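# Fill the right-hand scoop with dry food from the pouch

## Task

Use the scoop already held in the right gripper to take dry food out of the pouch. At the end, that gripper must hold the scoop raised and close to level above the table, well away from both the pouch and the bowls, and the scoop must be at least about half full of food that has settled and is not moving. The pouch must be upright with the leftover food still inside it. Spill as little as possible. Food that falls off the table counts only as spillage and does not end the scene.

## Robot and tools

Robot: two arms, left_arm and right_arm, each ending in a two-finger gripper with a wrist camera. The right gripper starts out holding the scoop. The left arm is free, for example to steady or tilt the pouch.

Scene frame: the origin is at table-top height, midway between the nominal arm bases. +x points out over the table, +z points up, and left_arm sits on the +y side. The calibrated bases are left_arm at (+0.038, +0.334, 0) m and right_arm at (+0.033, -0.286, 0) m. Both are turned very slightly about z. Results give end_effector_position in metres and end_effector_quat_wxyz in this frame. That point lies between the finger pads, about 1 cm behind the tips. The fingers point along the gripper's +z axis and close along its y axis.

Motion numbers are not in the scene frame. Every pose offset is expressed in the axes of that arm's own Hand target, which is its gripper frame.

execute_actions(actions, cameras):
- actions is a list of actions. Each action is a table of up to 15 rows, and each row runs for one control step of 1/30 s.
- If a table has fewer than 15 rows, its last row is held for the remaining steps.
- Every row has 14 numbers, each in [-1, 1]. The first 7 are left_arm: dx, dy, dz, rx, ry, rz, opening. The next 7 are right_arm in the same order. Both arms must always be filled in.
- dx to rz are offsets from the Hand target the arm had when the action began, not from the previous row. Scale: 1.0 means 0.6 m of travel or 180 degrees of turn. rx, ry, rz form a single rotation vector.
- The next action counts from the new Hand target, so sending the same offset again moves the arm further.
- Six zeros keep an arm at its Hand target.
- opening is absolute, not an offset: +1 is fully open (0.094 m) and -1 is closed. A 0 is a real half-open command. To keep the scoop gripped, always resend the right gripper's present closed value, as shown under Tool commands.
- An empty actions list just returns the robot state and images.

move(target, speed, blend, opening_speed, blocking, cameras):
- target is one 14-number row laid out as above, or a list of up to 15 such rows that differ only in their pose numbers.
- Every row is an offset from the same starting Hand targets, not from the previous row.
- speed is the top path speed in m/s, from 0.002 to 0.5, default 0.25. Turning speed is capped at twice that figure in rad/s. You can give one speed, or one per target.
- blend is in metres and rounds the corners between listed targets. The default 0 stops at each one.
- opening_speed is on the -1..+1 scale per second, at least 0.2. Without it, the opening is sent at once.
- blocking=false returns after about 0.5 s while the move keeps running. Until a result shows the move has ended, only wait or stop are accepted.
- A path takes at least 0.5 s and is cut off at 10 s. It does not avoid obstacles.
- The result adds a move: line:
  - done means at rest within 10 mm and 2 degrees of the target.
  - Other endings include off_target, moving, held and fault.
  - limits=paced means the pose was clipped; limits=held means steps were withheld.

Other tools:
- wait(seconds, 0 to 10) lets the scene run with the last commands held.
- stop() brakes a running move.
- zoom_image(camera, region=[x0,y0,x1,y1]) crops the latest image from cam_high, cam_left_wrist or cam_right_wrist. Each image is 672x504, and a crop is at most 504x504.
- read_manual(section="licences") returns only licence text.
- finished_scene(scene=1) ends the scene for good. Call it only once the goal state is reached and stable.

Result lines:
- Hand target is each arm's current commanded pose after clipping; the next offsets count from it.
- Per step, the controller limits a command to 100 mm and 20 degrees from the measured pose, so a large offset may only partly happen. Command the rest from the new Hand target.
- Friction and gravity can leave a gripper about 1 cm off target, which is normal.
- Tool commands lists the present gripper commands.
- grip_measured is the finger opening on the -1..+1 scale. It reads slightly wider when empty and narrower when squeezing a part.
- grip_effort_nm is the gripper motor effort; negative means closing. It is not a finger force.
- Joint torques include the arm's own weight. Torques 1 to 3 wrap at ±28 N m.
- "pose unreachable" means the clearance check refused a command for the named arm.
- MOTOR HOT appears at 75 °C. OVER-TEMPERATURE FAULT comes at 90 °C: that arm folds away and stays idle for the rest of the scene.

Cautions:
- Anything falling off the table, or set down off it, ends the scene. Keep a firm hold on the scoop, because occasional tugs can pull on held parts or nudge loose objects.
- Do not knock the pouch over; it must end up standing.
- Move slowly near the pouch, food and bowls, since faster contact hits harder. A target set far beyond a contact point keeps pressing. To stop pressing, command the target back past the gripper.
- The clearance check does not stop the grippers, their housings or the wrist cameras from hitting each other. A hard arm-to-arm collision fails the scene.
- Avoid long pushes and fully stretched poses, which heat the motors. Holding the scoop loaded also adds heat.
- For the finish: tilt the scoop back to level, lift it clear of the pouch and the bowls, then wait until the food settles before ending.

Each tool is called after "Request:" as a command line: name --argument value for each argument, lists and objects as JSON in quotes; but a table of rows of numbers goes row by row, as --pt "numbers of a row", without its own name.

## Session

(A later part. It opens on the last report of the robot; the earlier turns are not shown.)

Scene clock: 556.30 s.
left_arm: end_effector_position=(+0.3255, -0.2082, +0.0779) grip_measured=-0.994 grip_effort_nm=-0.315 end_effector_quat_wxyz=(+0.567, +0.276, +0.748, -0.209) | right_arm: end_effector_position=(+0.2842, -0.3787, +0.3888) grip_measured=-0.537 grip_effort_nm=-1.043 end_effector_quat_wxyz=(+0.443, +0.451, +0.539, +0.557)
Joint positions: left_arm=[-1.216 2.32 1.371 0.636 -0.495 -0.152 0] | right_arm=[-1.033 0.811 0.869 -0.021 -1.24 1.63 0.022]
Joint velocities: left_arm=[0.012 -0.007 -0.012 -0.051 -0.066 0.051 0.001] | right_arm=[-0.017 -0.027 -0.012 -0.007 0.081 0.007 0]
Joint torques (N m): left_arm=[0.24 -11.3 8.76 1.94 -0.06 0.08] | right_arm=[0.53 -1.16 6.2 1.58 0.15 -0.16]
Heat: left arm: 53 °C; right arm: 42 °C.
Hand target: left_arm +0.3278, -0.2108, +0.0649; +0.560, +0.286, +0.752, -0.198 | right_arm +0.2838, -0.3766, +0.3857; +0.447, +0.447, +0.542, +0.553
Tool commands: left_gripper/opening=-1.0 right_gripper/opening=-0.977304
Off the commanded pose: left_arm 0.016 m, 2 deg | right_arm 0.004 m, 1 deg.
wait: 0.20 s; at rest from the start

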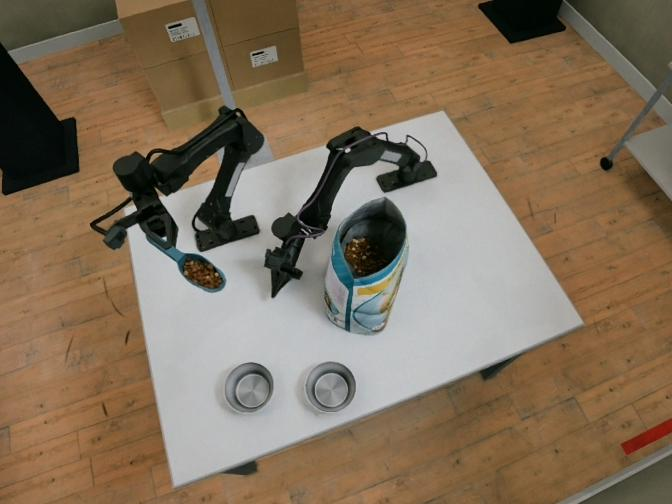

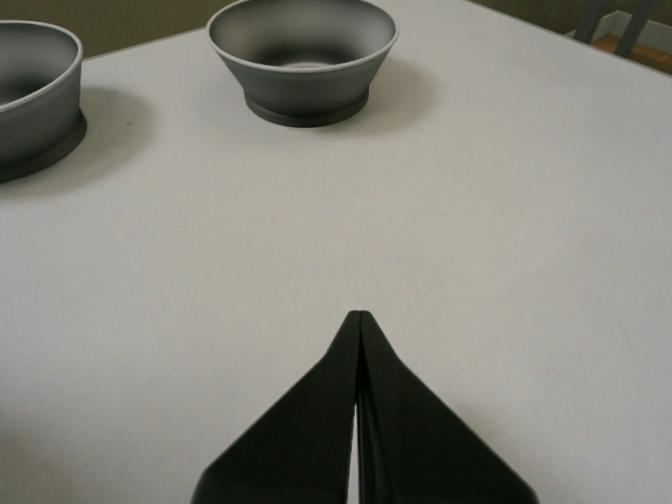

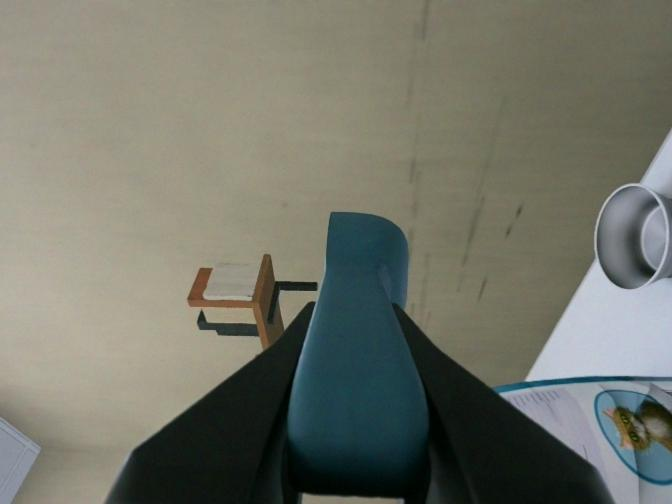

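Request:
zoom_image --camera "cam_high" --region '[172, 244, 232, 298]'

Scaled by 8.400 from the camera's 672x504 image, which has a finer 960x720 frame.

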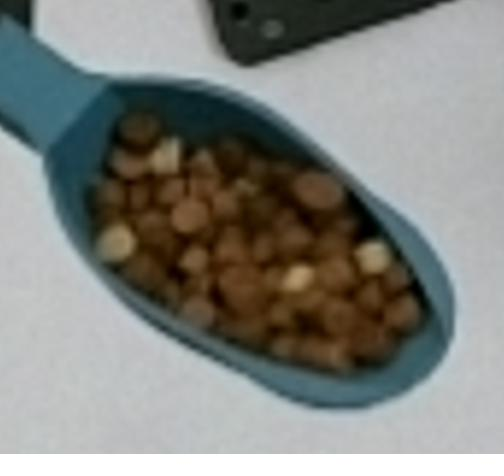

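Request:
wait --seconds 1 --cameras '["cam_high"]'

Scene clock: 565.00 s.
left_arm: end_effector_position=(+0.3254, -0.2082, +0.0778) grip_measured=-0.994 grip_effort_nm=-0.315 end_effector_quat_wxyz=(+0.567, +0.276, +0.748, -0.209) | right_arm: end_effector_position=(+0.2842, -0.3787, +0.3888) grip_measured=-0.537 grip_effort_nm=-1.043 end_effector_quat_wxyz=(+0.443, +0.451, +0.539, +0.557)
Joint positions: left_arm=[-1.216 2.32 1.371 0.636 -0.495 -0.152 0] | right_arm=[-1.033 0.811 0.869 -0.021 -1.24 1.63 0.022]
Joint velocities: left_arm=[-0.012 -0.027 0.002 0.051 -0.022 0.007 0] | right_arm=[-0.002 -0.007 0.007 -0.037 0.007 0.007 0]
Joint torques (N m): left_arm=[0.24 -11.3 8.76 1.94 -0.06 0.08] | right_arm=[0.65 -1.24 6.17 1.58 0.14 -0.17]
Heat: left arm: 52 °C; right arm: 42 °C.
Hand target: left_arm +0.3278, -0.2108, +0.0649; +0.560, +0.286, +0.752, -0.198 | right_arm +0.2838, -0.3766, +0.3857; +0.447, +0.447, +0.542, +0.553
Tool commands: left_gripper/opening=-1.0 right_gripper/opening=-0.977304
Off the commanded pose: left_arm 0.016 m, 2 deg | right_arm 0.004 m, 1 deg.
wait: 1.00 s; at rest from the start
Images, in order (width x height): cam_high 672x504.

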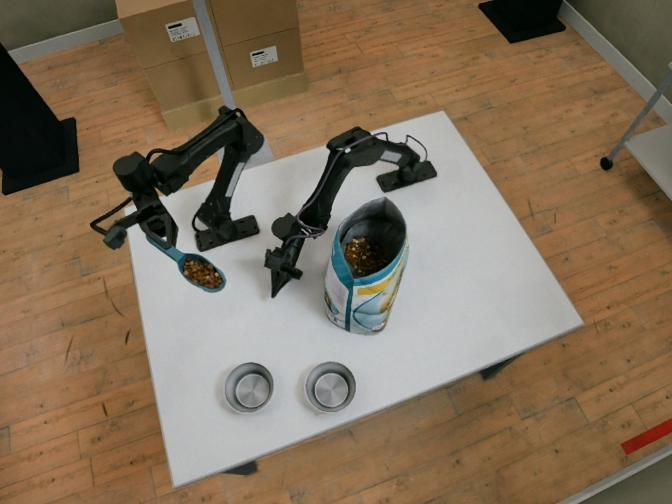

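Request:
finished_scene

The scene is finished: the task was done.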